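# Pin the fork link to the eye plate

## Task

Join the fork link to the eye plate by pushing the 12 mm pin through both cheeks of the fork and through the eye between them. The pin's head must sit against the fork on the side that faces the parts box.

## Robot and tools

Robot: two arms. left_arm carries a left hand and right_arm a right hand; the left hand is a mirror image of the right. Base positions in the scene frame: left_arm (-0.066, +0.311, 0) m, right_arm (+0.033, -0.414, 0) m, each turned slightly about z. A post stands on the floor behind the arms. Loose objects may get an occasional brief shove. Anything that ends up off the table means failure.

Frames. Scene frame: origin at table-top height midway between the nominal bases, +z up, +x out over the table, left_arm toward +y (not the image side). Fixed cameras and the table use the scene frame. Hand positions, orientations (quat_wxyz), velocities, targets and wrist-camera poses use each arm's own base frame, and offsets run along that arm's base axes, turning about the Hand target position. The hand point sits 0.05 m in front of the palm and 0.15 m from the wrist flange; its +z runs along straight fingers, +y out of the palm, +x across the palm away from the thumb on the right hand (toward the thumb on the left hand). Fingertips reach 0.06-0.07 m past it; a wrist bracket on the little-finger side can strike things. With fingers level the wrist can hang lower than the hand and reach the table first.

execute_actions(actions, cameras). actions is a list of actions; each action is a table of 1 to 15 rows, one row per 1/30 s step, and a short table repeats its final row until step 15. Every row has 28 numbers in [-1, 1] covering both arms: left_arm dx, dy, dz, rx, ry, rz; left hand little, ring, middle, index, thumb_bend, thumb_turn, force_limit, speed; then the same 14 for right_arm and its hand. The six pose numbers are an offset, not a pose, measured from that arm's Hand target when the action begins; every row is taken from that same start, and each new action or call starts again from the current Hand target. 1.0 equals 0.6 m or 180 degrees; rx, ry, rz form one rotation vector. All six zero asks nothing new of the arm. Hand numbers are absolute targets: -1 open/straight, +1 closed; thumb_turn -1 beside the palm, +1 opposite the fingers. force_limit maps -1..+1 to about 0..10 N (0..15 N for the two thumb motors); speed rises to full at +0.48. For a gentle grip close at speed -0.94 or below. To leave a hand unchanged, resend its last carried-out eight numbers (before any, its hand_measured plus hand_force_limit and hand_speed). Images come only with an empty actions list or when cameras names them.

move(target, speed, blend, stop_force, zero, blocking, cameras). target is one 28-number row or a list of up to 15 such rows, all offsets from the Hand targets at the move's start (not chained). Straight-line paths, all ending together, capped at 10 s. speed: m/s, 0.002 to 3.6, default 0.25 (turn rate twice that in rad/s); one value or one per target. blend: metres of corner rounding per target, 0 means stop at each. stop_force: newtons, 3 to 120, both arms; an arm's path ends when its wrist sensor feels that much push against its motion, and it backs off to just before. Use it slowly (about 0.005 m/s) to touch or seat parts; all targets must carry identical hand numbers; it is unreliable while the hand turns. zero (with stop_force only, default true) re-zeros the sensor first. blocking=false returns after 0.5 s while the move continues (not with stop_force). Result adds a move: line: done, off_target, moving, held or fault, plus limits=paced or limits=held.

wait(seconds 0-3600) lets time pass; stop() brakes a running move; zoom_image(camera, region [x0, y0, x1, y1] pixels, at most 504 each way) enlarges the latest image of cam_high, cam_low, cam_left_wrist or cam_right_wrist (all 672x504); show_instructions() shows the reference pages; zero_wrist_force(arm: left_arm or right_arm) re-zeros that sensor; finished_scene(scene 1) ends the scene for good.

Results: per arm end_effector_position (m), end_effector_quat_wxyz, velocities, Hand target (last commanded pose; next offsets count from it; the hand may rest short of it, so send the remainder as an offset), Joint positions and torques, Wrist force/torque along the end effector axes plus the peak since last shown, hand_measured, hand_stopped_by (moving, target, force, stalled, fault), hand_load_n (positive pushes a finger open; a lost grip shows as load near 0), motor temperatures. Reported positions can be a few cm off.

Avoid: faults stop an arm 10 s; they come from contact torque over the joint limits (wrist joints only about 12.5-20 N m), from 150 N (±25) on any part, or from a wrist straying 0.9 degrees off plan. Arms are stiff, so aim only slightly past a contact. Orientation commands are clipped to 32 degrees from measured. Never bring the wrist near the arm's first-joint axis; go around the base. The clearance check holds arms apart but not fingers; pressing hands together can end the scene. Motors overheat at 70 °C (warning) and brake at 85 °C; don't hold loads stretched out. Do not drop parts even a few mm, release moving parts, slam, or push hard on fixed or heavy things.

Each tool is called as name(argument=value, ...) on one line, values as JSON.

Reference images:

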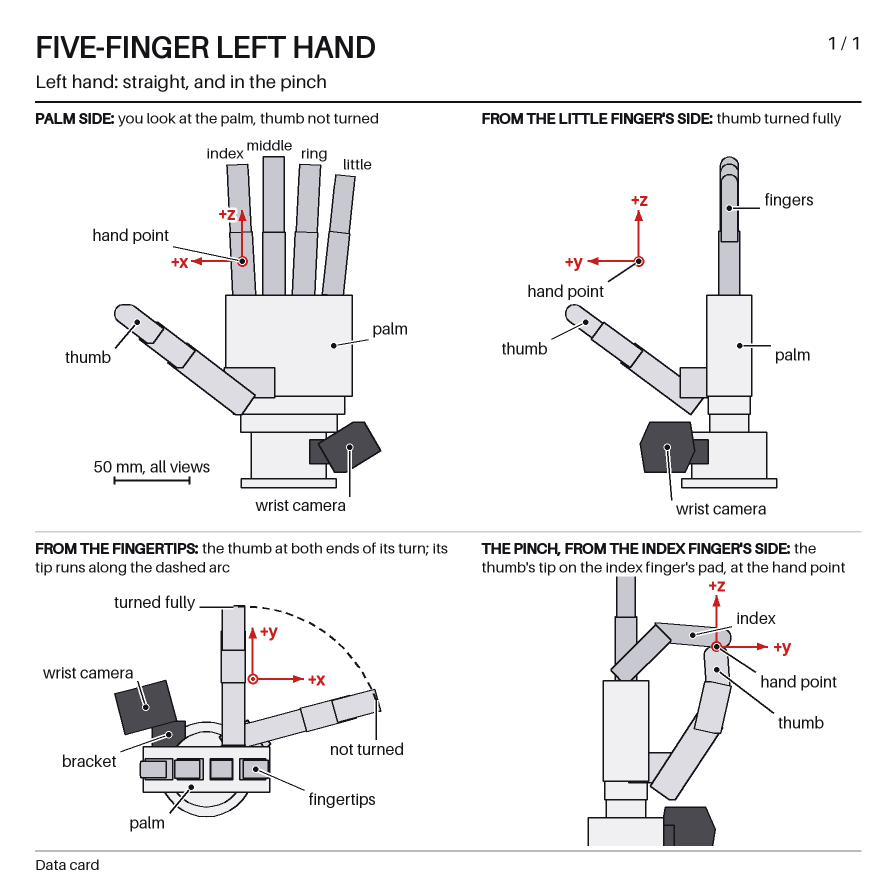

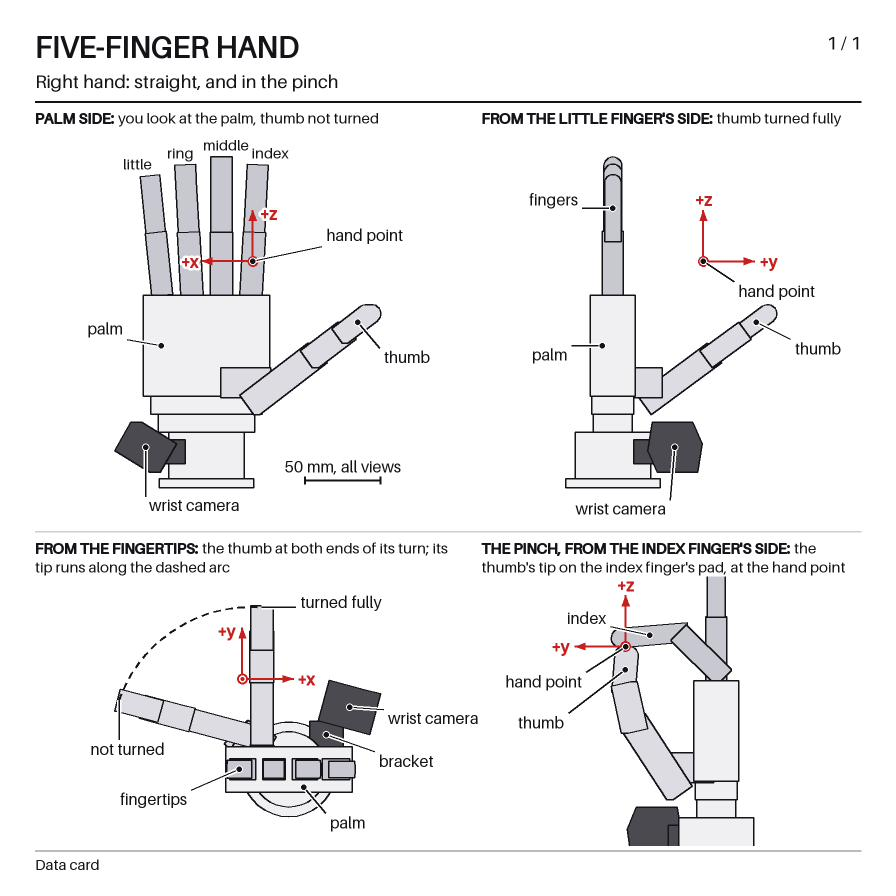

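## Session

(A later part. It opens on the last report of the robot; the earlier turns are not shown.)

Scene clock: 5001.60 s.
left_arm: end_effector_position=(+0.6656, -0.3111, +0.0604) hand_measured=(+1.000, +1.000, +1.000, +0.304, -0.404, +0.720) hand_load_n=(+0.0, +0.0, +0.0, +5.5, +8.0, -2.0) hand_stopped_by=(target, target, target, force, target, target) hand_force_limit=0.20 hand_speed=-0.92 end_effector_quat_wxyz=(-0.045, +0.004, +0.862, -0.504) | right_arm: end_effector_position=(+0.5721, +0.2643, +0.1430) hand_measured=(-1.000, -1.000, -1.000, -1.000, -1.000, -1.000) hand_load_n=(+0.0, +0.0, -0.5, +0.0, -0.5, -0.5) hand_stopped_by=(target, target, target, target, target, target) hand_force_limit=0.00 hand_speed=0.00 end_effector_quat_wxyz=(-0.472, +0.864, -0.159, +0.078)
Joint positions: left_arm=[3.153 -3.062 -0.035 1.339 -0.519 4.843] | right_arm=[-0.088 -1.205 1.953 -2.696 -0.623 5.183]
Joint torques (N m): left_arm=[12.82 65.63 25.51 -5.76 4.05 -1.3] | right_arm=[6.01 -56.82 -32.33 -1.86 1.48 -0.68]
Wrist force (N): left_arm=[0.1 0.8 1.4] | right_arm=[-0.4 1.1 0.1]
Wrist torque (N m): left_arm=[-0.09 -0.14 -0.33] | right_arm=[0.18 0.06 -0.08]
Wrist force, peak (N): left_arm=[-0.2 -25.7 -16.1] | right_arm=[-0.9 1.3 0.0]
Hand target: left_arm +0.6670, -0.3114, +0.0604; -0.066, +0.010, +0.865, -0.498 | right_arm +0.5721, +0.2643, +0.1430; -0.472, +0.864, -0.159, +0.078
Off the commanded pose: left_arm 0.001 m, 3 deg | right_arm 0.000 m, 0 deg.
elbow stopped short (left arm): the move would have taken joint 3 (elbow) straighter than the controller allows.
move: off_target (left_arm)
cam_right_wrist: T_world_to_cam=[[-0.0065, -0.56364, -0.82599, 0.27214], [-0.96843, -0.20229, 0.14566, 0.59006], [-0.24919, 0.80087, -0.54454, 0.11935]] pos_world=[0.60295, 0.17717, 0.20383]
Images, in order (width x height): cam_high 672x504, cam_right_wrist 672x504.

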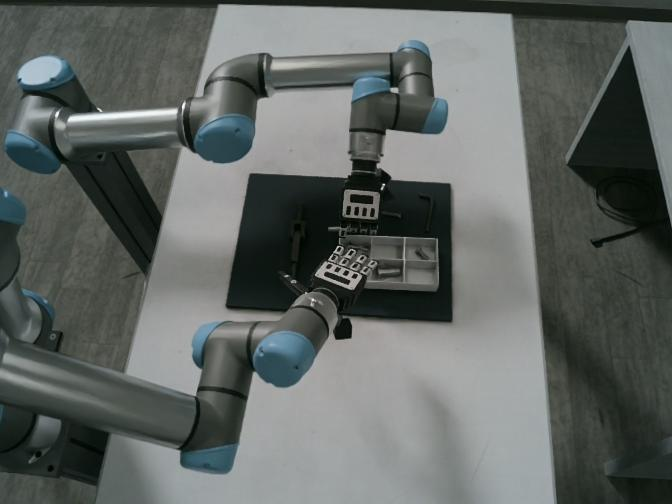

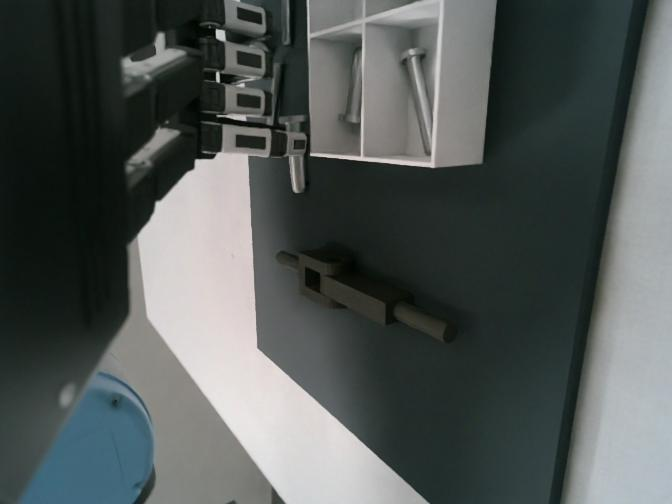

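move(target=[-0.0583,0.0029,0,0,0,0,1,1,1,0.50,-0.40,0.72,0.2,-0.92,0,0,0,0,0,0,-1,-1,-1,-1,-1,-1,0,0], speed=0.04, cameras=["cam_right_wrist","cam_high","cam_left_wrist"])

zoom_image(camera="cam_right_wrist", region=[250, 130, 400, 290])

zoom_image(camera="cam_high", region=[280, 200, 370, 270])

Scene clock: 5023.13 s.
left_arm: end_effector_position=(+0.6321, -0.3097, +0.0604) hand_measured=(+1.000, +1.000, +1.000, +0.304, -0.404, +0.720) hand_load_n=(+0.0, +0.0, +0.0, +5.5, +8.0, -2.0) hand_stopped_by=(target, target, target, force, target, target) hand_force_limit=0.20 hand_speed=-0.92 end_effector_quat_wxyz=(-0.066, +0.011, +0.865, -0.498) | right_arm: end_effector_position=(+0.5721, +0.2643, +0.1430) hand_measured=(-1.000, -1.000, -1.000, -1.000, -1.000, -1.000) hand_load_n=(+0.0, +0.0, +0.0, +0.0, +0.0, +0.0) hand_stopped_by=(target, target, target, target, target, target) hand_force_limit=0.00 hand_speed=0.00 end_effector_quat_wxyz=(-0.472, +0.864, -0.159, +0.078)
Joint positions: left_arm=[3.15 -2.851 -0.488 1.509 -0.538 4.893] | right_arm=[-0.088 -1.205 1.953 -2.696 -0.623 5.183]
Joint torques (N m): left_arm=[-12.63 62.31 20.27 -6.22 4.26 -2.03] | right_arm=[5.4 -56.28 -30.34 -1.86 0.43 -0.64]
Wrist force (N): left_arm=[-0.1 0.5 1.5] | right_arm=[-0.6 1.0 0.0]
Wrist torque (N m): left_arm=[-0.12 -0.08 -0.32] | right_arm=[0.18 0.10 -0.10]
Wrist force, peak (N): left_arm=[0.4 0.5 1.7] | right_arm=[-0.9 1.3 0.2]
Hand target: left_arm +0.6320, -0.3097, +0.0604; -0.066, +0.010, +0.865, -0.498 | right_arm +0.5721, +0.2643, +0.1430; -0.472, +0.864, -0.159, +0.078
Off the commanded pose: left_arm 0.000 m, 0 deg | right_arm 0.000 m, 0 deg.
move: done
cam_left_wrist: T_world_to_cam=[[-0.22829, -0.41102, 0.88258, -0.04152], [-0.7371, 0.6652, 0.11913, 0.65788], [-0.63606, -0.62335, -0.45482, 0.34803]] pos_world=[0.69681, -0.23775, 0.11656]
cam_right_wrist: T_world_to_cam=[[-0.0065, -0.56364, -0.82599, 0.27214], [-0.96843, -0.20229, 0.14566, 0.59006], [-0.24919, 0.80087, -0.54454, 0.11935]] pos_world=[0.60295, 0.17717, 0.20383]
Images, in order (width x height): cam_high 672x504, cam_left_wrist 672x504, cam_right_wrist 672x504.

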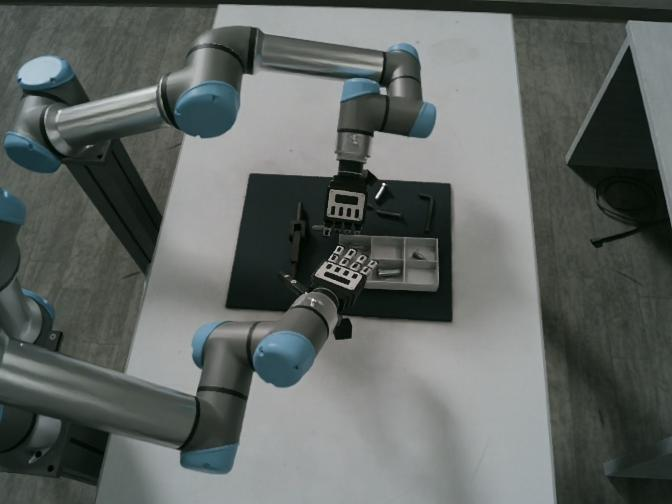

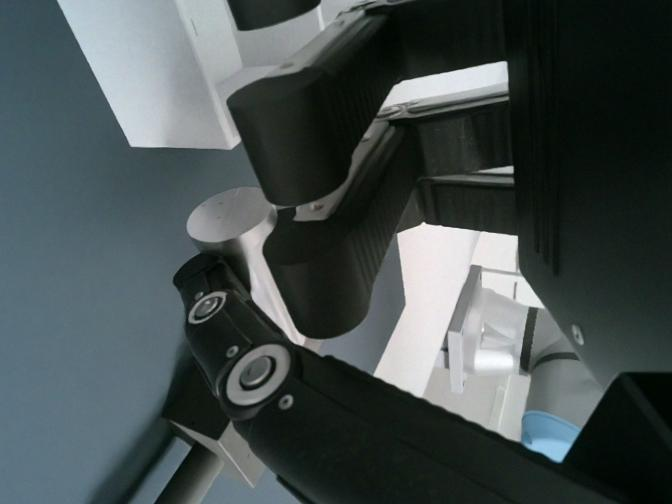

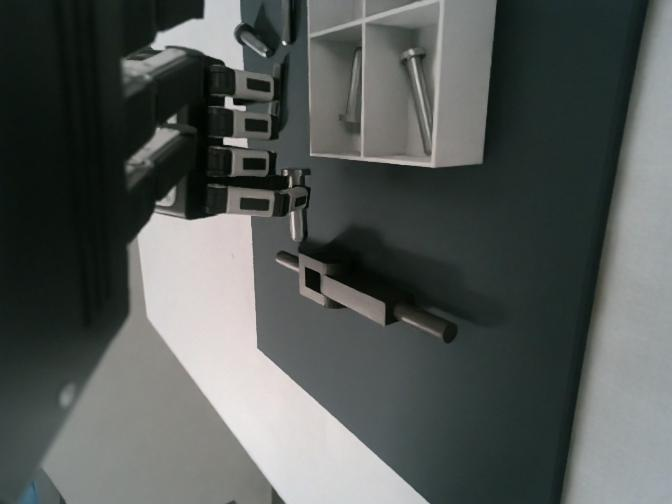

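Scaled by 3.150 from the camera's image (finer frame: 960x720).

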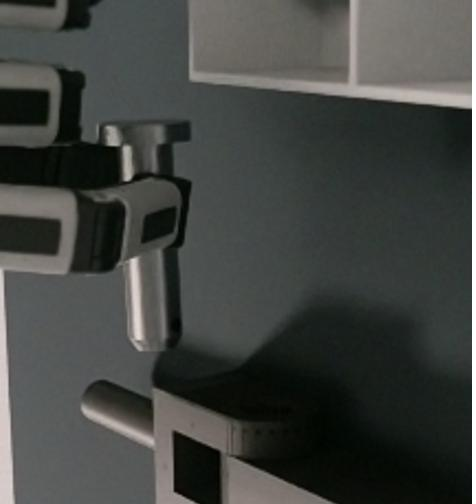

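Scaled by 5.600 from the camera's image (finer frame: 960x720).

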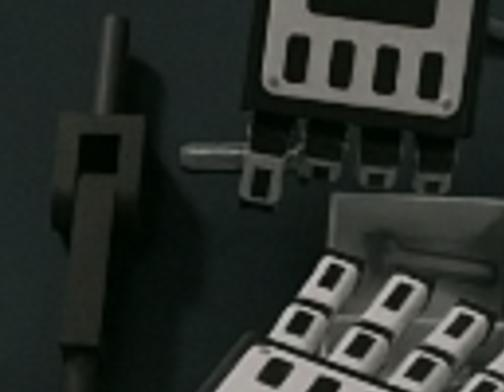

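zoom_image(camera="cam_high", region=[300, 215, 345, 245])

zoom_image(camera="cam_right_wrist", region=[265, 155, 325, 255])

Scaled by 11.200 from the camera's image (finer frame: 960x720).

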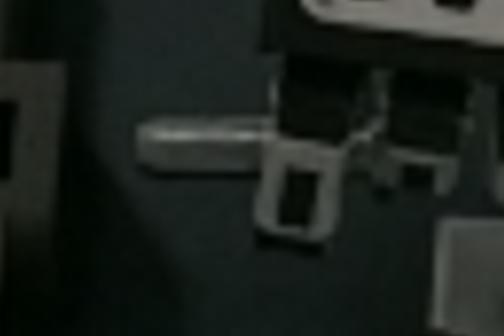

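Scaled by 5.040 from the camera's image (finer frame: 960x720).

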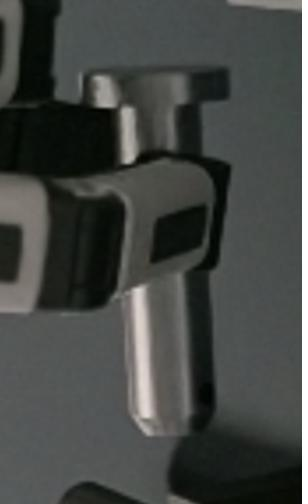

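zoom_image(camera="cam_high", region=[280, 200, 325, 230])

zoom_image(camera="cam_high", region=[280, 220, 325, 250])

Scaled by 11.200 from the camera's image (finer frame: 960x720).

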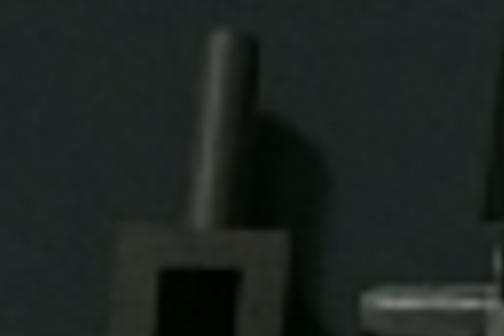

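Scaled by 11.200 from the camera's image (finer frame: 960x720).

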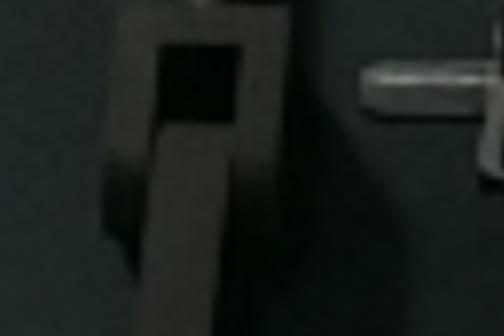

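move(target=[-0.0007,-0.0147,-0.03,0.0003,0.005,-0.0083,1,1,1,0.50,-0.40,0.72,0.2,-0.92,0,0,0,0,0,0,-1,-1,-1,-1,-1,-1,0,0], speed=0.03, stop_force=8, cameras=["cam_right_wrist","cam_high","cam_left_wrist"])

zoom_image(camera="cam_right_wrist", region=[270, 170, 370, 280])

zoom_image(camera="cam_high", region=[285, 210, 345, 250])

Scene clock: 5104.83 s.
left_arm: end_effector_position=(+0.6316, -0.3185, +0.0423) hand_measured=(+1.000, +1.000, +1.000, +0.304, -0.404, +0.720) hand_load_n=(+0.0, +0.0, +0.0, +6.0, +8.0, -2.0) hand_stopped_by=(target, target, target, force, target, target) hand_force_limit=0.20 hand_speed=-0.92 end_effector_quat_wxyz=(-0.079, +0.018, +0.864, -0.497) | right_arm: end_effector_position=(+0.5721, +0.2643, +0.1430) hand_measured=(-1.000, -1.000, -1.000, -1.000, -1.000, -1.000) hand_load_n=(+0.0, +0.0, +0.0, +0.0, +0.0, +0.0) hand_stopped_by=(target, target, target, target, target, target) hand_force_limit=0.00 hand_speed=0.00 end_effector_quat_wxyz=(-0.472, +0.864, -0.159, +0.078)
Joint positions: left_arm=[3.135 -2.917 -0.408 1.462 -0.542 4.913] | right_arm=[-0.088 -1.205 1.953 -2.696 -0.623 5.183]
Joint torques (N m): left_arm=[12.52 80.75 14.88 -0.96 3.12 -2.28] | right_arm=[6.18 -56.39 -27.19 -1.77 -0.28 -0.7]
Wrist force (N): left_arm=[0.3 0.7 1.6] | right_arm=[-0.8 0.8 0.1]
Wrist torque (N m): left_arm=[-0.11 -0.14 -0.33] | right_arm=[0.15 0.12 -0.11]
Wrist force, peak (N): left_arm=[0.1 0.7 1.9] | right_arm=[-0.6 1.5 0.0]
Hand target: left_arm +0.6316, -0.3185, +0.0424; -0.079, +0.018, +0.864, -0.497 | right_arm +0.5721, +0.2643, +0.1430; -0.472, +0.864, -0.159, +0.078
Off the commanded pose: left_arm 0.000 m, 0 deg | right_arm 0.000 m, 0 deg.
move: done
cam_left_wrist: T_world_to_cam=[[-0.22473, -0.40595, 0.88583, -0.03009], [-0.71754, 0.68401, 0.13143, 0.6587], [-0.65927, -0.60608, -0.445, 0.35382]] pos_world=[0.69914, -0.24833, 0.09753]
cam_right_wrist: T_world_to_cam=[[-0.0065, -0.56364, -0.82599, 0.27214], [-0.96843, -0.20229, 0.14566, 0.59006], [-0.24919, 0.80087, -0.54454, 0.11935]] pos_world=[0.60295, 0.17717, 0.20383]
Images, in order (width x height): cam_high 672x504, cam_left_wrist 672x504, cam_right_wrist 672x504.

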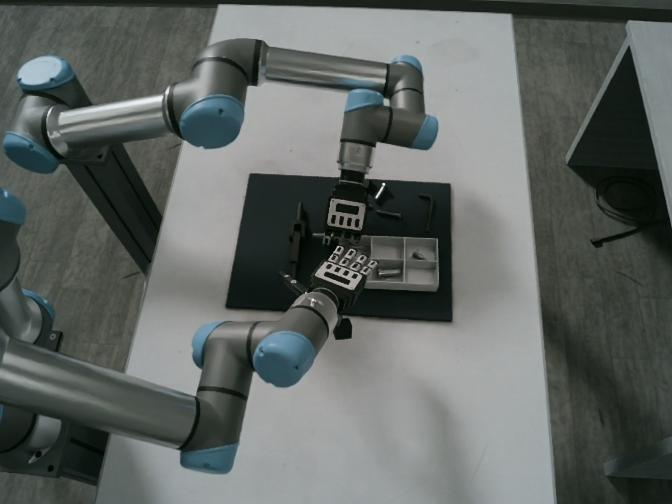

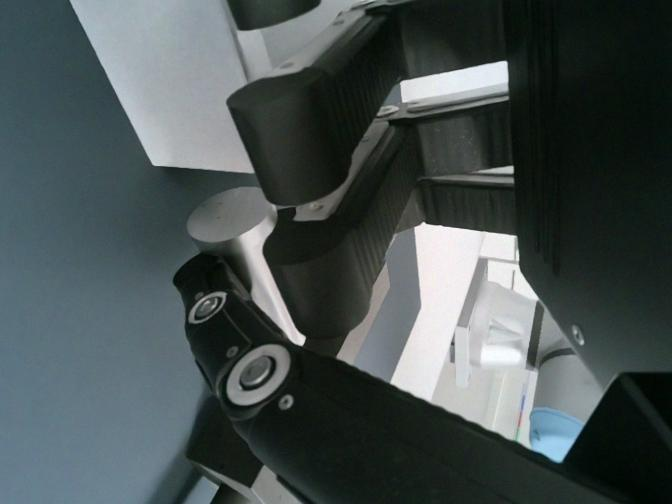

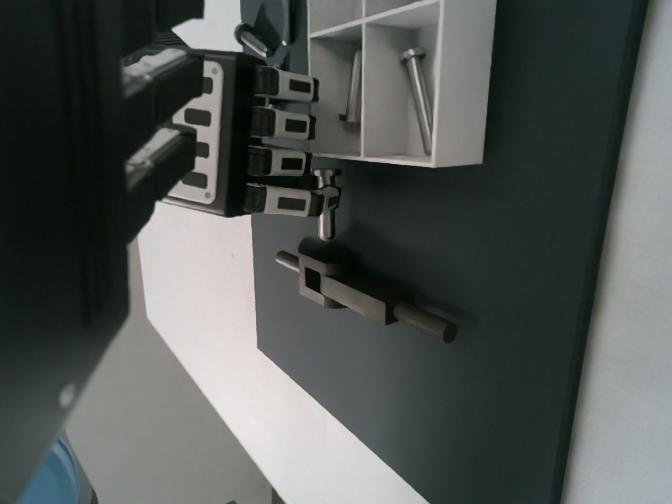

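Scaled by 4.582 from the camera's image (finer frame: 960x720).

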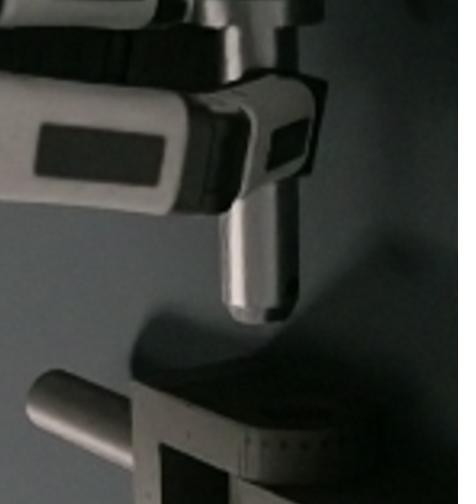

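Scaled by 8.400 from the camera's image (finer frame: 960x720).

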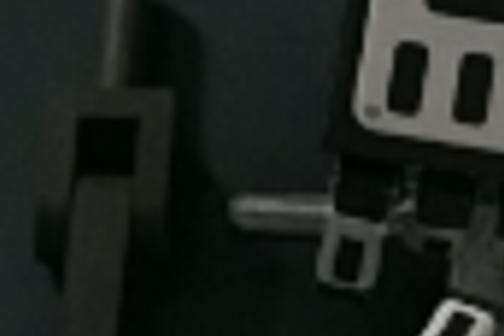

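move(target=[0,0,-0.0108,0,0,0,1,1,1,0.50,-0.40,0.72,0.2,-0.92,0,0,0,0,0,0,-1,-1,-1,-1,-1,-1,0,0], speed=0.01, stop_force=4, cameras=["cam_right_wrist","cam_high"])

zoom_image(camera="cam_right_wrist", region=[270, 170, 370, 280])

zoom_image(camera="cam_high", region=[285, 210, 345, 250])

Scene clock: 5153.70 s.
left_arm: end_effector_position=(+0.6316, -0.3185, +0.0358) hand_measured=(+1.000, +1.000, +1.000, +0.304, -0.404, +0.720) hand_load_n=(+0.0, +0.0, +0.0, +5.5, +8.0, -2.5) hand_stopped_by=(target, target, target, force, target, target) hand_force_limit=0.20 hand_speed=-0.92 end_effector_quat_wxyz=(-0.079, +0.018, +0.864, -0.497) | right_arm: end_effector_position=(+0.5721, +0.2643, +0.1430) hand_measured=(-1.000, -1.000, -1.000, -1.000, -1.000, -1.000) hand_load_n=(+0.0, +0.0, +0.0, +0.0, +0.0, +0.0) hand_stopped_by=(target, target, target, target, target, target) hand_force_limit=0.00 hand_speed=0.00 end_effector_quat_wxyz=(-0.472, +0.864, -0.159, +0.078)
Joint positions: left_arm=[3.135 -2.925 -0.41 1.472 -0.542 4.913] | right_arm=[-0.088 -1.205 1.953 -2.696 -0.623 5.183]
Joint torques (N m): left_arm=[11.81 79.02 17.6 -5.68 3.8 -1.73] | right_arm=[6.12 -55.92 -24.27 -1.7 -0.33 -0.61]
Wrist force (N): left_arm=[0.2 0.5 1.8] | right_arm=[-0.4 1.0 0.0]
Wrist torque (N m): left_arm=[-0.15 -0.12 -0.32] | right_arm=[0.18 0.07 -0.08]
Wrist force, peak (N): left_arm=[0.2 0.7 1.8] | right_arm=[-1.0 1.4 -0.1]
Hand target: left_arm +0.6316, -0.3185, +0.0359; -0.079, +0.018, +0.864, -0.497 | right_arm +0.5721, +0.2643, +0.1430; -0.472, +0.864, -0.159, +0.078
Off the commanded pose: left_arm 0.000 m, 0 deg | right_arm 0.000 m, 0 deg.
move: done
cam_right_wrist: T_world_to_cam=[[-0.0065, -0.56364, -0.82599, 0.27214], [-0.96843, -0.20229, 0.14566, 0.59006], [-0.24919, 0.80087, -0.54454, 0.11935]] pos_world=[0.60295, 0.17717, 0.20383]
Images, in order (width x height): cam_high 672x504, cam_right_wrist 672x504.

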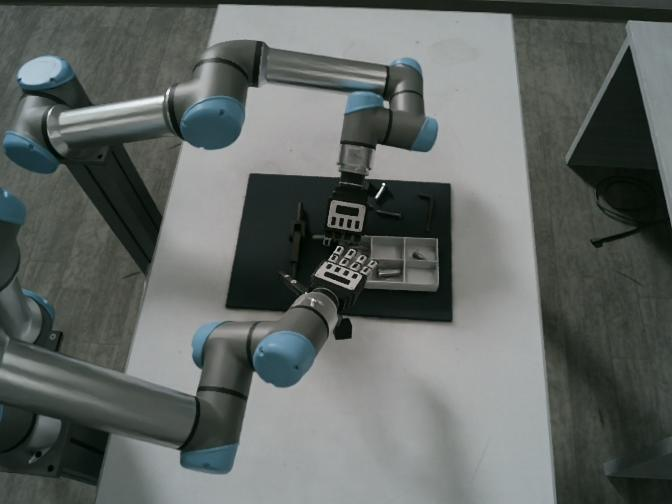

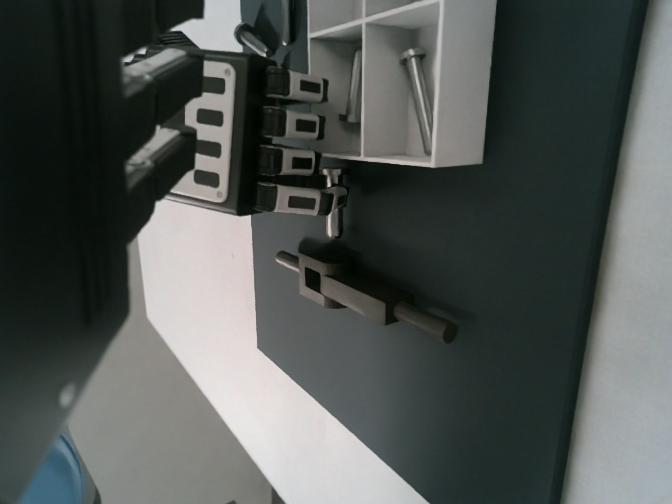

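Scaled by 4.582 from the camera's image (finer frame: 960x720).

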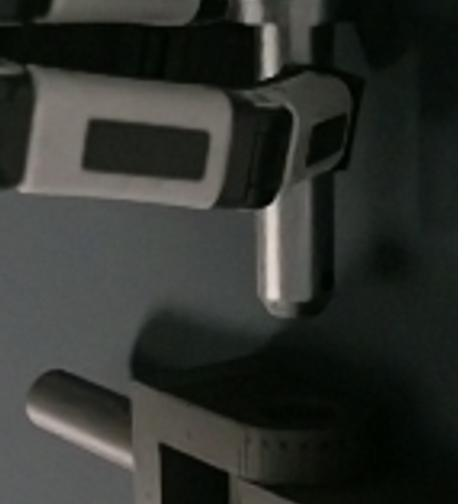

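Scaled by 8.400 from the camera's image (finer frame: 960x720).

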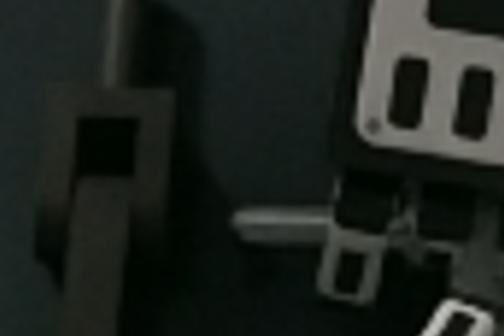

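zoom_image(camera="cam_right_wrist", region=[310, 225, 370, 285])

Scaled by 8.400 from the camera's image (finer frame: 960x720).

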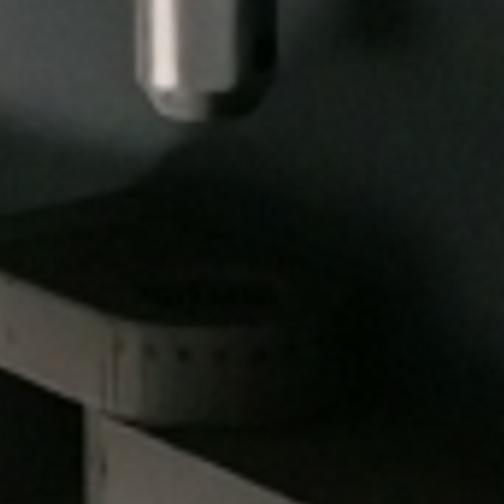

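move(target=[-0.0216,0.0011,0,0,0,0,1,1,1,0.50,-0.40,0.72,0.2,-0.92,0,0,0,0,0,0,-1,-1,-1,-1,-1,-1,0,0], speed=0.01, stop_force=4, cameras=["cam_right_wrist","cam_high"])

zoom_image(camera="cam_right_wrist", region=[310, 225, 370, 285])

zoom_image(camera="cam_high", region=[285, 210, 345, 250])

Scene clock: 5180.40 s.
left_arm: end_effector_position=(+0.6187, -0.3178, +0.0359) hand_measured=(+1.000, +1.000, +1.000, +0.304, -0.404, +0.720) hand_load_n=(+0.0, +0.5, +0.0, +5.5, +8.0, -2.5) hand_stopped_by=(target, target, target, force, target, target) hand_force_limit=0.20 hand_speed=-0.92 end_effector_quat_wxyz=(-0.079, +0.018, +0.864, -0.497) | right_arm: end_effector_position=(+0.5721, +0.2643, +0.1430) hand_measured=(-1.000, -1.000, -1.000, -1.000, -1.000, -1.000) hand_load_n=(+0.0, +0.0, +0.0, +0.0, +0.0, -0.5) hand_stopped_by=(target, target, target, target, target, target) hand_force_limit=0.00 hand_speed=0.00 end_effector_quat_wxyz=(-0.472, +0.864, -0.159, +0.078)
Joint positions: left_arm=[3.136 -2.859 -0.546 1.541 -0.542 4.914] | right_arm=[-0.088 -1.205 1.953 -2.696 -0.623 5.183]
Joint torques (N m): left_arm=[11.3 61.54 32.19 -6.36 2.32 -2.25] | right_arm=[5.2 -56.09 -21.78 -1.78 -0.28 -0.74]
Wrist force (N): left_arm=[0.0 0.5 1.5] | right_arm=[-0.6 1.4 -0.1]
Wrist torque (N m): left_arm=[-0.13 -0.09 -0.32] | right_arm=[0.24 0.09 -0.08]
Wrist force, peak (N): left_arm=[0.4 0.8 1.8] | right_arm=[-0.8 1.4 -0.1]
Hand target: left_arm +0.6187, -0.3178, +0.0359; -0.079, +0.018, +0.864, -0.497 | right_arm +0.5721, +0.2643, +0.1430; -0.472, +0.864, -0.159, +0.078
Off the commanded pose: left_arm 0.000 m, 0 deg | right_arm 0.000 m, 0 deg.
move: done
cam_right_wrist: T_world_to_cam=[[-0.0065, -0.56364, -0.82599, 0.27214], [-0.96843, -0.20229, 0.14566, 0.59006], [-0.24919, 0.80087, -0.54454, 0.11935]] pos_world=[0.60295, 0.17717, 0.20383]
Images, in order (width x height): cam_high 672x504, cam_right_wrist 672x504.

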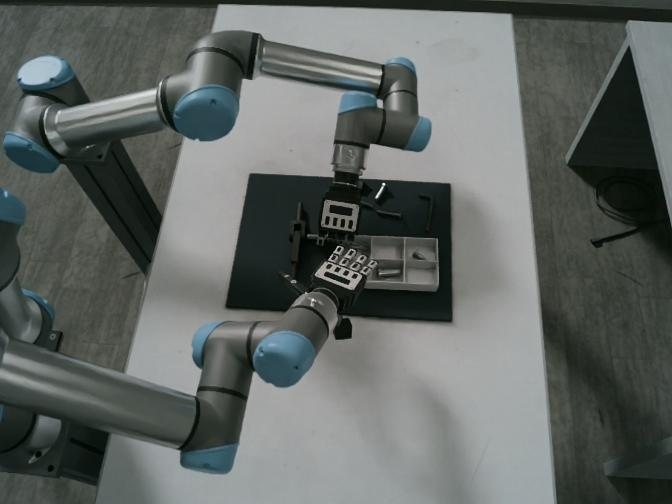

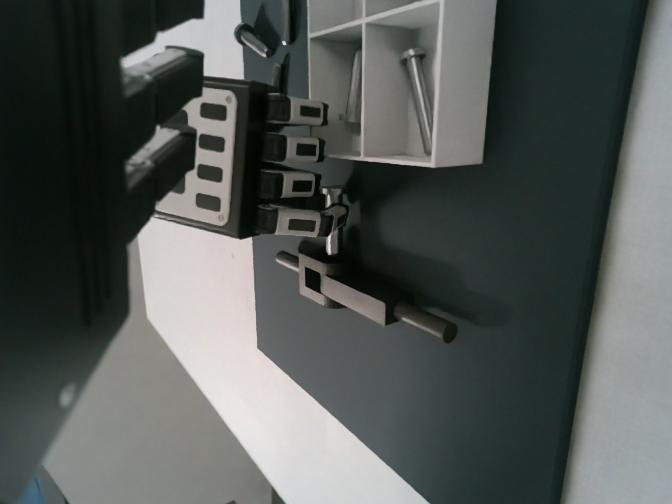

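Scaled by 8.400 from the camera's image (finer frame: 960x720).

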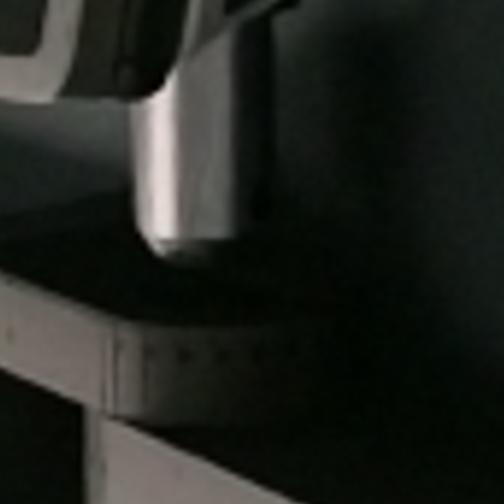

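Scaled by 8.400 from the camera's image (finer frame: 960x720).

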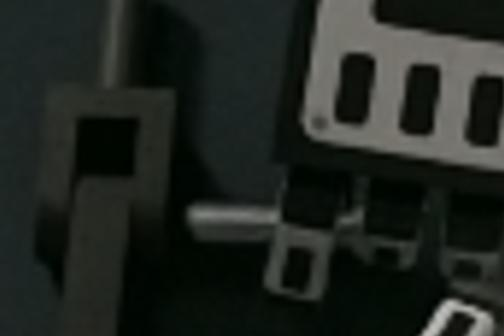

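move(target=[-0.004,-0.0006,-0.0006,0,0,0,1,1,1,0.50,-0.40,0.72,0.2,-0.92,0,0,0,0,0,0,-1,-1,-1,-1,-1,-1,0,0], speed=0.005)

move(target=[-0.0134,0.0007,0,0,0,0,1,1,1,0.50,-0.40,0.72,0.2,-0.92,0,0,0,0,0,0,-1,-1,-1,-1,-1,-1,0,0], speed=0.004, stop_force=3, cameras=["cam_right_wrist","cam_high"])

zoom_image(camera="cam_right_wrist", region=[310, 225, 370, 285])

Scene clock: 5199.03 s.
left_arm: end_effector_position=(+0.6162, -0.3182, +0.0355) hand_measured=(+1.000, +1.000, +1.000, +0.304, -0.404, +0.720) hand_load_n=(+0.0, +0.0, +0.0, +6.0, +8.0, -2.0) hand_stopped_by=(target, target, target, force, target, target) hand_force_limit=0.20 hand_speed=-0.92 end_effector_quat_wxyz=(-0.079, +0.018, +0.864, -0.497) | right_arm: end_effector_position=(+0.5721, +0.2643, +0.1430) hand_measured=(-1.000, -1.000, -1.000, -1.000, -1.000, -1.000) hand_load_n=(+0.0, +0.0, +0.0, +0.0, +0.0, -0.5) hand_stopped_by=(target, target, target, target, target, target) hand_force_limit=0.00 hand_speed=0.00 end_effector_quat_wxyz=(-0.472, +0.864, -0.159, +0.078)
Joint positions: left_arm=[3.135 -2.85 -0.567 1.553 -0.542 4.913] | right_arm=[-0.088 -1.205 1.953 -2.696 -0.623 5.183]
Joint torques (N m): left_arm=[-15.87 66.02 32.22 -3.4 4.2 -2.19] | right_arm=[5.4 -56.3 -19.13 -1.81 -0.22 -0.62]
Wrist force (N): left_arm=[0.2 0.5 1.3] | right_arm=[-0.5 0.9 -0.3]
Wrist torque (N m): left_arm=[-0.12 -0.12 -0.32] | right_arm=[0.18 0.08 -0.09]
Wrist force, peak (N): left_arm=[0.3 0.4 1.7] | right_arm=[-1.1 1.0 -0.1]
Hand target: left_arm +0.6163, -0.3182, +0.0355; -0.079, +0.018, +0.864, -0.497 | right_arm +0.5721, +0.2643, +0.1430; -0.472, +0.864, -0.159, +0.078
Off the commanded pose: left_arm 0.000 m, 0 deg | right_arm 0.000 m, 0 deg.
move: done

Scene clock: 5200.70 s.
left_arm: end_effector_position=(+0.6133, -0.3181, +0.0355) hand_measured=(+1.000, +1.000, +1.000, +0.304, -0.404, +0.720) hand_load_n=(+0.0, +0.0, +0.0, +6.0, +8.0, -2.5) hand_stopped_by=(target, target, target, force, target, target) hand_force_limit=0.20 hand_speed=-0.92 end_effector_quat_wxyz=(-0.079, +0.018, +0.864, -0.497) | right_arm: end_effector_position=(+0.5721, +0.2643, +0.1430) hand_measured=(-1.000, -1.000, -1.000, -1.000, -1.000, -1.000) hand_load_n=(+0.0, +0.0, +0.0, +0.0, +0.0, +0.0) hand_stopped_by=(target, target, target, target, target, target) hand_force_limit=0.00 hand_speed=0.00 end_effector_quat_wxyz=(-0.472, +0.864, -0.159, +0.078)
Joint positions: left_arm=[3.135 -2.838 -0.592 1.566 -0.542 4.914] | right_arm=[-0.088 -1.205 1.953 -2.696 -0.623 5.183]
Joint torques (N m): left_arm=[-4.52 59.68 31.68 -6.82 0.86 0.45] | right_arm=[5.17 -56.17 -18.93 -1.78 -0.29 -0.66]
Wrist force (N): left_arm=[-2.5 0.2 1.8] | right_arm=[-0.8 0.9 -0.1]
Wrist torque (N m): left_arm=[-0.15 -0.01 -0.32] | right_arm=[0.16 0.12 -0.10]
Wrist force, peak (N): left_arm=[-3.2 0.2 1.6] | right_arm=[-0.7 1.4 0.1]
Hand target: left_arm +0.6133, -0.3181, +0.0355; -0.079, +0.018, +0.864, -0.497 (not the last commanded pose) | right_arm +0.5721, +0.2643, +0.1430; -0.472, +0.864, -0.159, +0.078
Off the commanded pose: left_arm 0.005 m, 0 deg | right_arm 0.000 m, 0 deg.
move: contact (left_arm)
cam_right_wrist: T_world_to_cam=[[-0.0065, -0.56364, -0.82599, 0.27214], [-0.96843, -0.20229, 0.14566, 0.59006], [-0.24919, 0.80087, -0.54454, 0.11935]] pos_world=[0.60295, 0.17717, 0.20383]
Images, in order (width x height): cam_high 672x504, cam_right_wrist 672x504.

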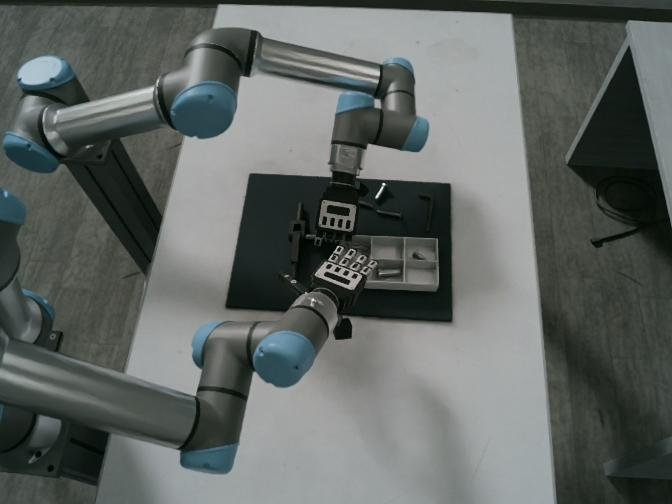

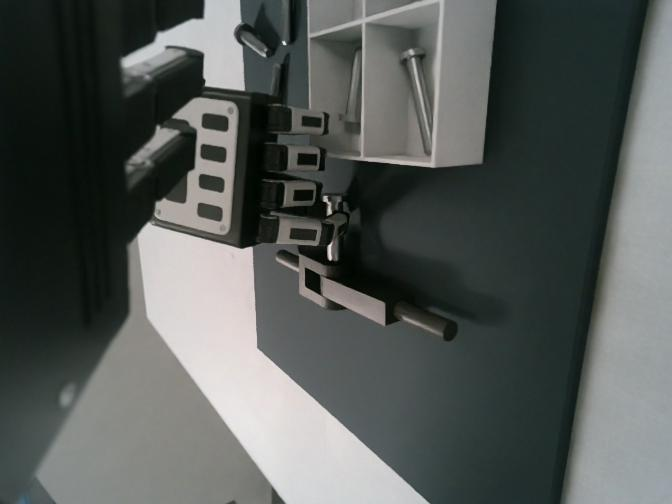

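Scaled by 8.400 from the camera's image (finer frame: 960x720).

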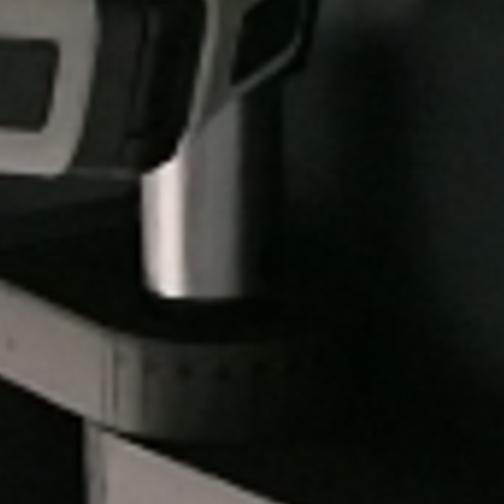

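zoom_image(camera="cam_high", region=[290, 215, 335, 250])

zoom_image(camera="cam_right_wrist", region=[325, 240, 355, 275])

Scaled by 11.200 from the camera's image (finer frame: 960x720).

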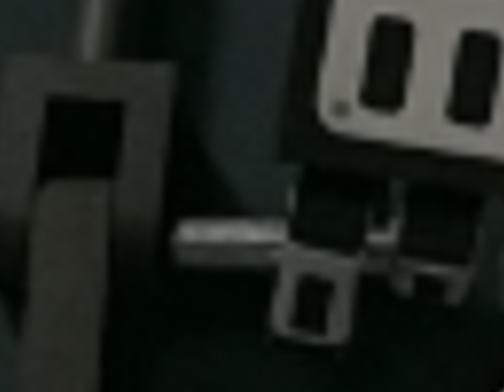

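Scaled by 14.400 from the camera's image (finer frame: 960x720).

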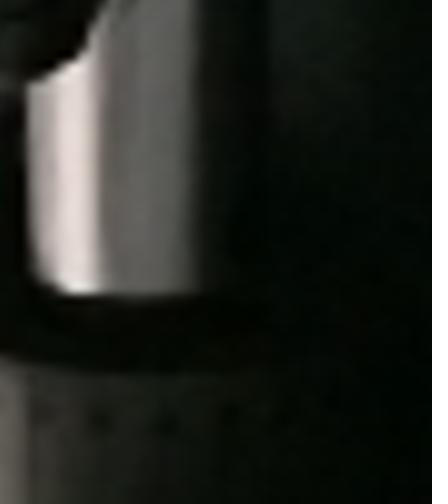

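move(target=[[0,0,0,0,0,0,1,1,1,0.50,-0.40,0.72,0.2,-0.92,-0.03,0,0.1902,-0.1,-0.045,0.015,-1,-1,-1,-1,-1,-1,0,0],[0,0,0,0,0,0,1,1,1,0.50,-0.40,0.72,0.2,-0.92,-0.0787,0.1805,0.1902,-0.2175,-0.0966,0.0315,-1,-1,-1,-1,-1,-1,0,0]], speed=0.12, blend=0.02, cameras=["cam_right_wrist","cam_high"])

Scene clock: 5280.30 s.
left_arm: end_effector_position=(+0.6133, -0.3181, +0.0355) hand_measured=(+1.000, +1.000, +1.000, +0.304, -0.404, +0.720) hand_load_n=(+0.0, +0.0, +0.0, +6.0, +7.5, -2.5) hand_stopped_by=(target, target, target, force, target, target) hand_force_limit=0.20 hand_speed=-0.92 end_effector_quat_wxyz=(-0.079, +0.018, +0.864, -0.497) | right_arm: end_effector_position=(+0.5249, +0.3726, +0.2571) hand_measured=(-1.000, -1.000, -1.000, -1.000, -1.000, -1.000) hand_load_n=(+0.0, +0.0, +0.0, +0.0, +0.0, +0.0) hand_stopped_by=(target, target, target, target, target, target) hand_force_limit=0.00 hand_speed=0.00 end_effector_quat_wxyz=(-0.178, +0.957, -0.010, +0.231)
Joint positions: left_arm=[3.135 -2.838 -0.592 1.566 -0.542 4.914] | right_arm=[0.421 -1.365 1.714 -2.499 -1.446 5.192]
Joint torques (N m): left_arm=[-15.55 59.97 31.78 -6.44 1.07 -2.03] | right_arm=[4.16 -54.58 -16.12 -3.74 -1.3 -0.69]
Wrist force (N): left_arm=[-2.4 0.2 1.6] | right_arm=[-0.7 0.4 0.0]
Wrist torque (N m): left_arm=[-0.15 -0.03 -0.31] | right_arm=[0.06 0.11 -0.11]
Wrist force, peak (N): left_arm=[-2.7 0.4 1.8] | right_arm=[-0.6 2.1 0.2]
Hand target: left_arm +0.6133, -0.3181, +0.0355; -0.079, +0.018, +0.864, -0.497 | right_arm +0.5248, +0.3726, +0.2572; -0.178, +0.957, -0.010, +0.231
Off the commanded pose: left_arm 0.000 m, 0 deg | right_arm 0.000 m, 0 deg.
move: done
cam_right_wrist: T_world_to_cam=[[0.24291, -0.93732, -0.24987, 0.28728], [-0.96804, -0.2508, -0.00026, 0.60503], [-0.06242, 0.24194, -0.96828, 0.30215]] pos_world=[0.53477, 0.34791, 0.3645]
Images, in order (width x height): cam_high 672x504, cam_right_wrist 672x504.

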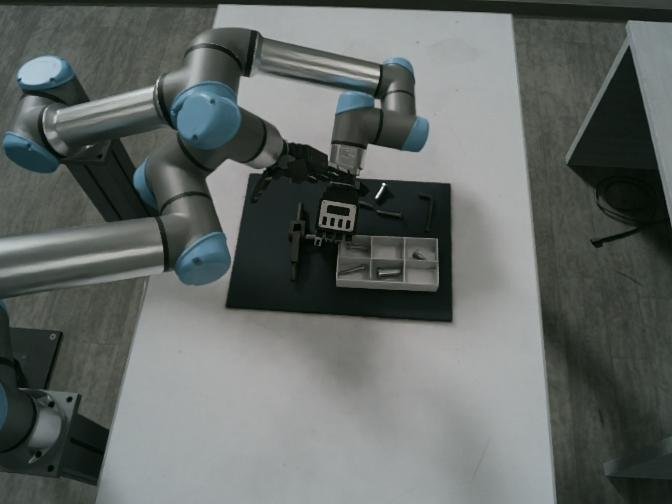

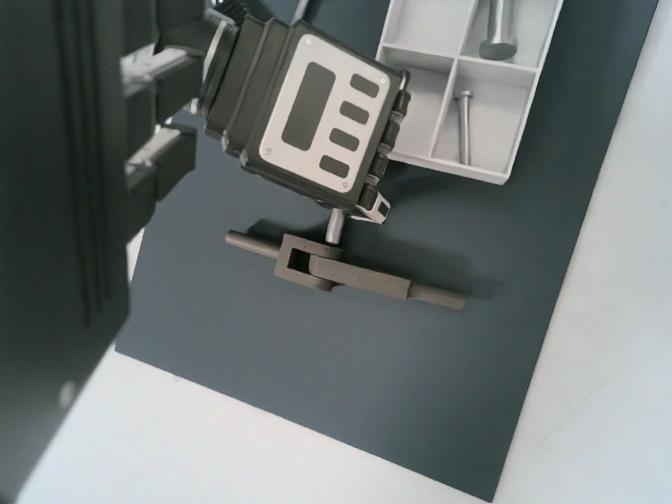

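Excellent top view.

zoom_image(camera="cam_right_wrist", region=[270, 190, 400, 310])

zoom_image(camera="cam_right_wrist", region=[310, 200, 360, 260])

Scaled by 3.877 from the camera's image (finer frame: 960x720).

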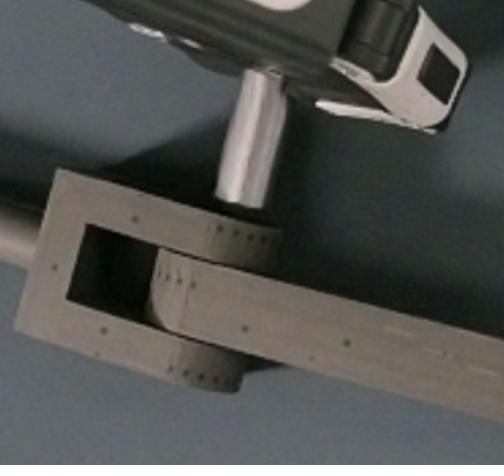

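Scaled by 8.400 from the camera's image (finer frame: 960x720).

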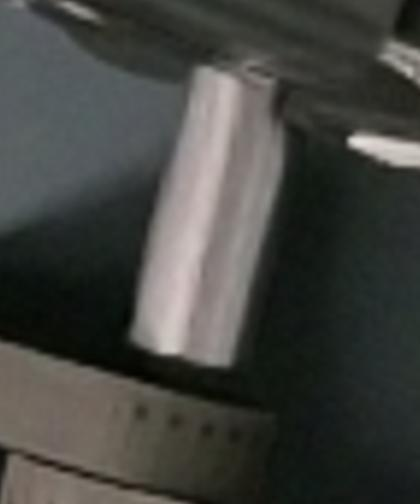

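wait(seconds=0.1, cameras=["cam_left_wrist","cam_right_wrist"])

zoom_image(camera="cam_left_wrist", region=[130, 300, 430, 504])

Scene clock: 5318.73 s.
left_arm: end_effector_position=(+0.6133, -0.3181, +0.0355) hand_measured=(+1.000, +1.000, +1.000, +0.304, -0.404, +0.720) hand_load_n=(+0.0, +0.0, +0.0, +5.5, +7.5, -2.5) hand_stopped_by=(target, target, target, force, target, target) hand_force_limit=0.20 hand_speed=-0.92 end_effector_quat_wxyz=(-0.079, +0.018, +0.864, -0.497) | right_arm: end_effector_position=(+0.5248, +0.3726, +0.2572) hand_measured=(-1.000, -1.000, -1.000, -1.000, -1.000, -1.000) hand_load_n=(+0.0, +0.0, +0.0, +0.0, +0.0, +0.0) hand_stopped_by=(target, target, target, target, target, target) hand_force_limit=0.00 hand_speed=0.00 end_effector_quat_wxyz=(-0.178, +0.957, -0.010, +0.231)
Joint positions: left_arm=[3.135 -2.838 -0.592 1.566 -0.542 4.914] | right_arm=[0.421 -1.365 1.714 -2.499 -1.446 5.192]
Joint torques (N m): left_arm=[-14.08 60.78 31.55 -6.12 0.98 -2.04] | right_arm=[5.71 -54.84 -15.99 -6.49 -1.15 -0.66]
Wrist force (N): left_arm=[-2.5 0.2 1.7] | right_arm=[-0.6 0.3 0.0]
Wrist torque (N m): left_arm=[-0.15 0.00 -0.32] | right_arm=[0.06 0.09 -0.10]
Wrist force, peak (N): left_arm=[-2.6 0.3 1.9] | right_arm=[-1.1 0.3 -0.2]
Hand target: left_arm +0.6133, -0.3181, +0.0355; -0.079, +0.018, +0.864, -0.497 | right_arm +0.5248, +0.3726, +0.2572; -0.178, +0.957, -0.010, +0.231
Off the commanded pose: left_arm 0.000 m, 0 deg | right_arm 0.000 m, 0 deg.
wait: 0.10 s; at rest from the start
cam_left_wrist: T_world_to_cam=[[-0.22481, -0.40582, 0.88587, -0.02796], [-0.71745, 0.68412, 0.13133, 0.6461], [-0.65934, -0.60604, -0.44495, 0.33895]] pos_world=[0.68074, -0.24793, 0.09073]
cam_right_wrist: T_world_to_cam=[[0.24294, -0.93735, -0.24973, 0.28724], [-0.96804, -0.25078, -0.00043, 0.60499], [-0.06223, 0.24185, -0.96832, 0.30208]] pos_world=[0.53467, 0.34791, 0.3645]

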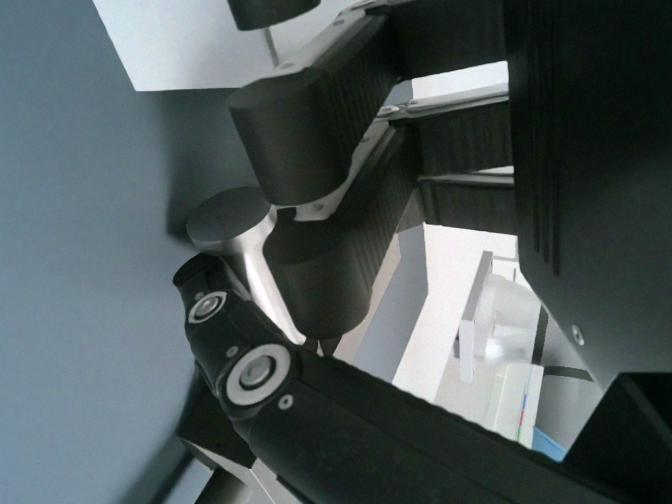

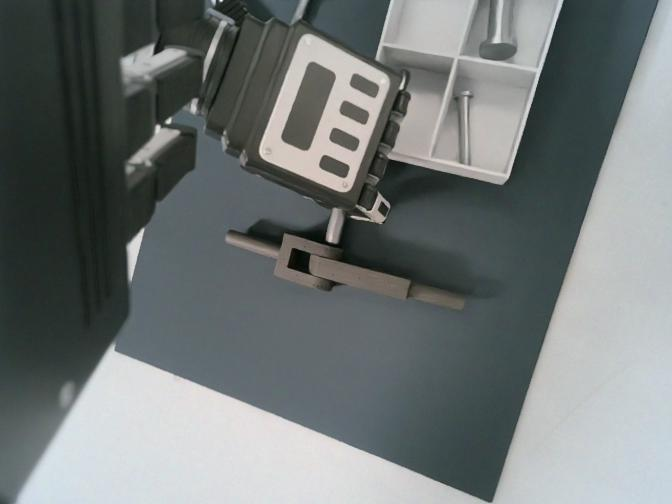

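Scaled by 1.680 from the camera's image (finer frame: 960x720).

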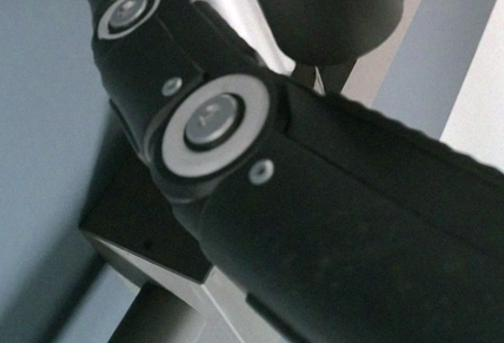

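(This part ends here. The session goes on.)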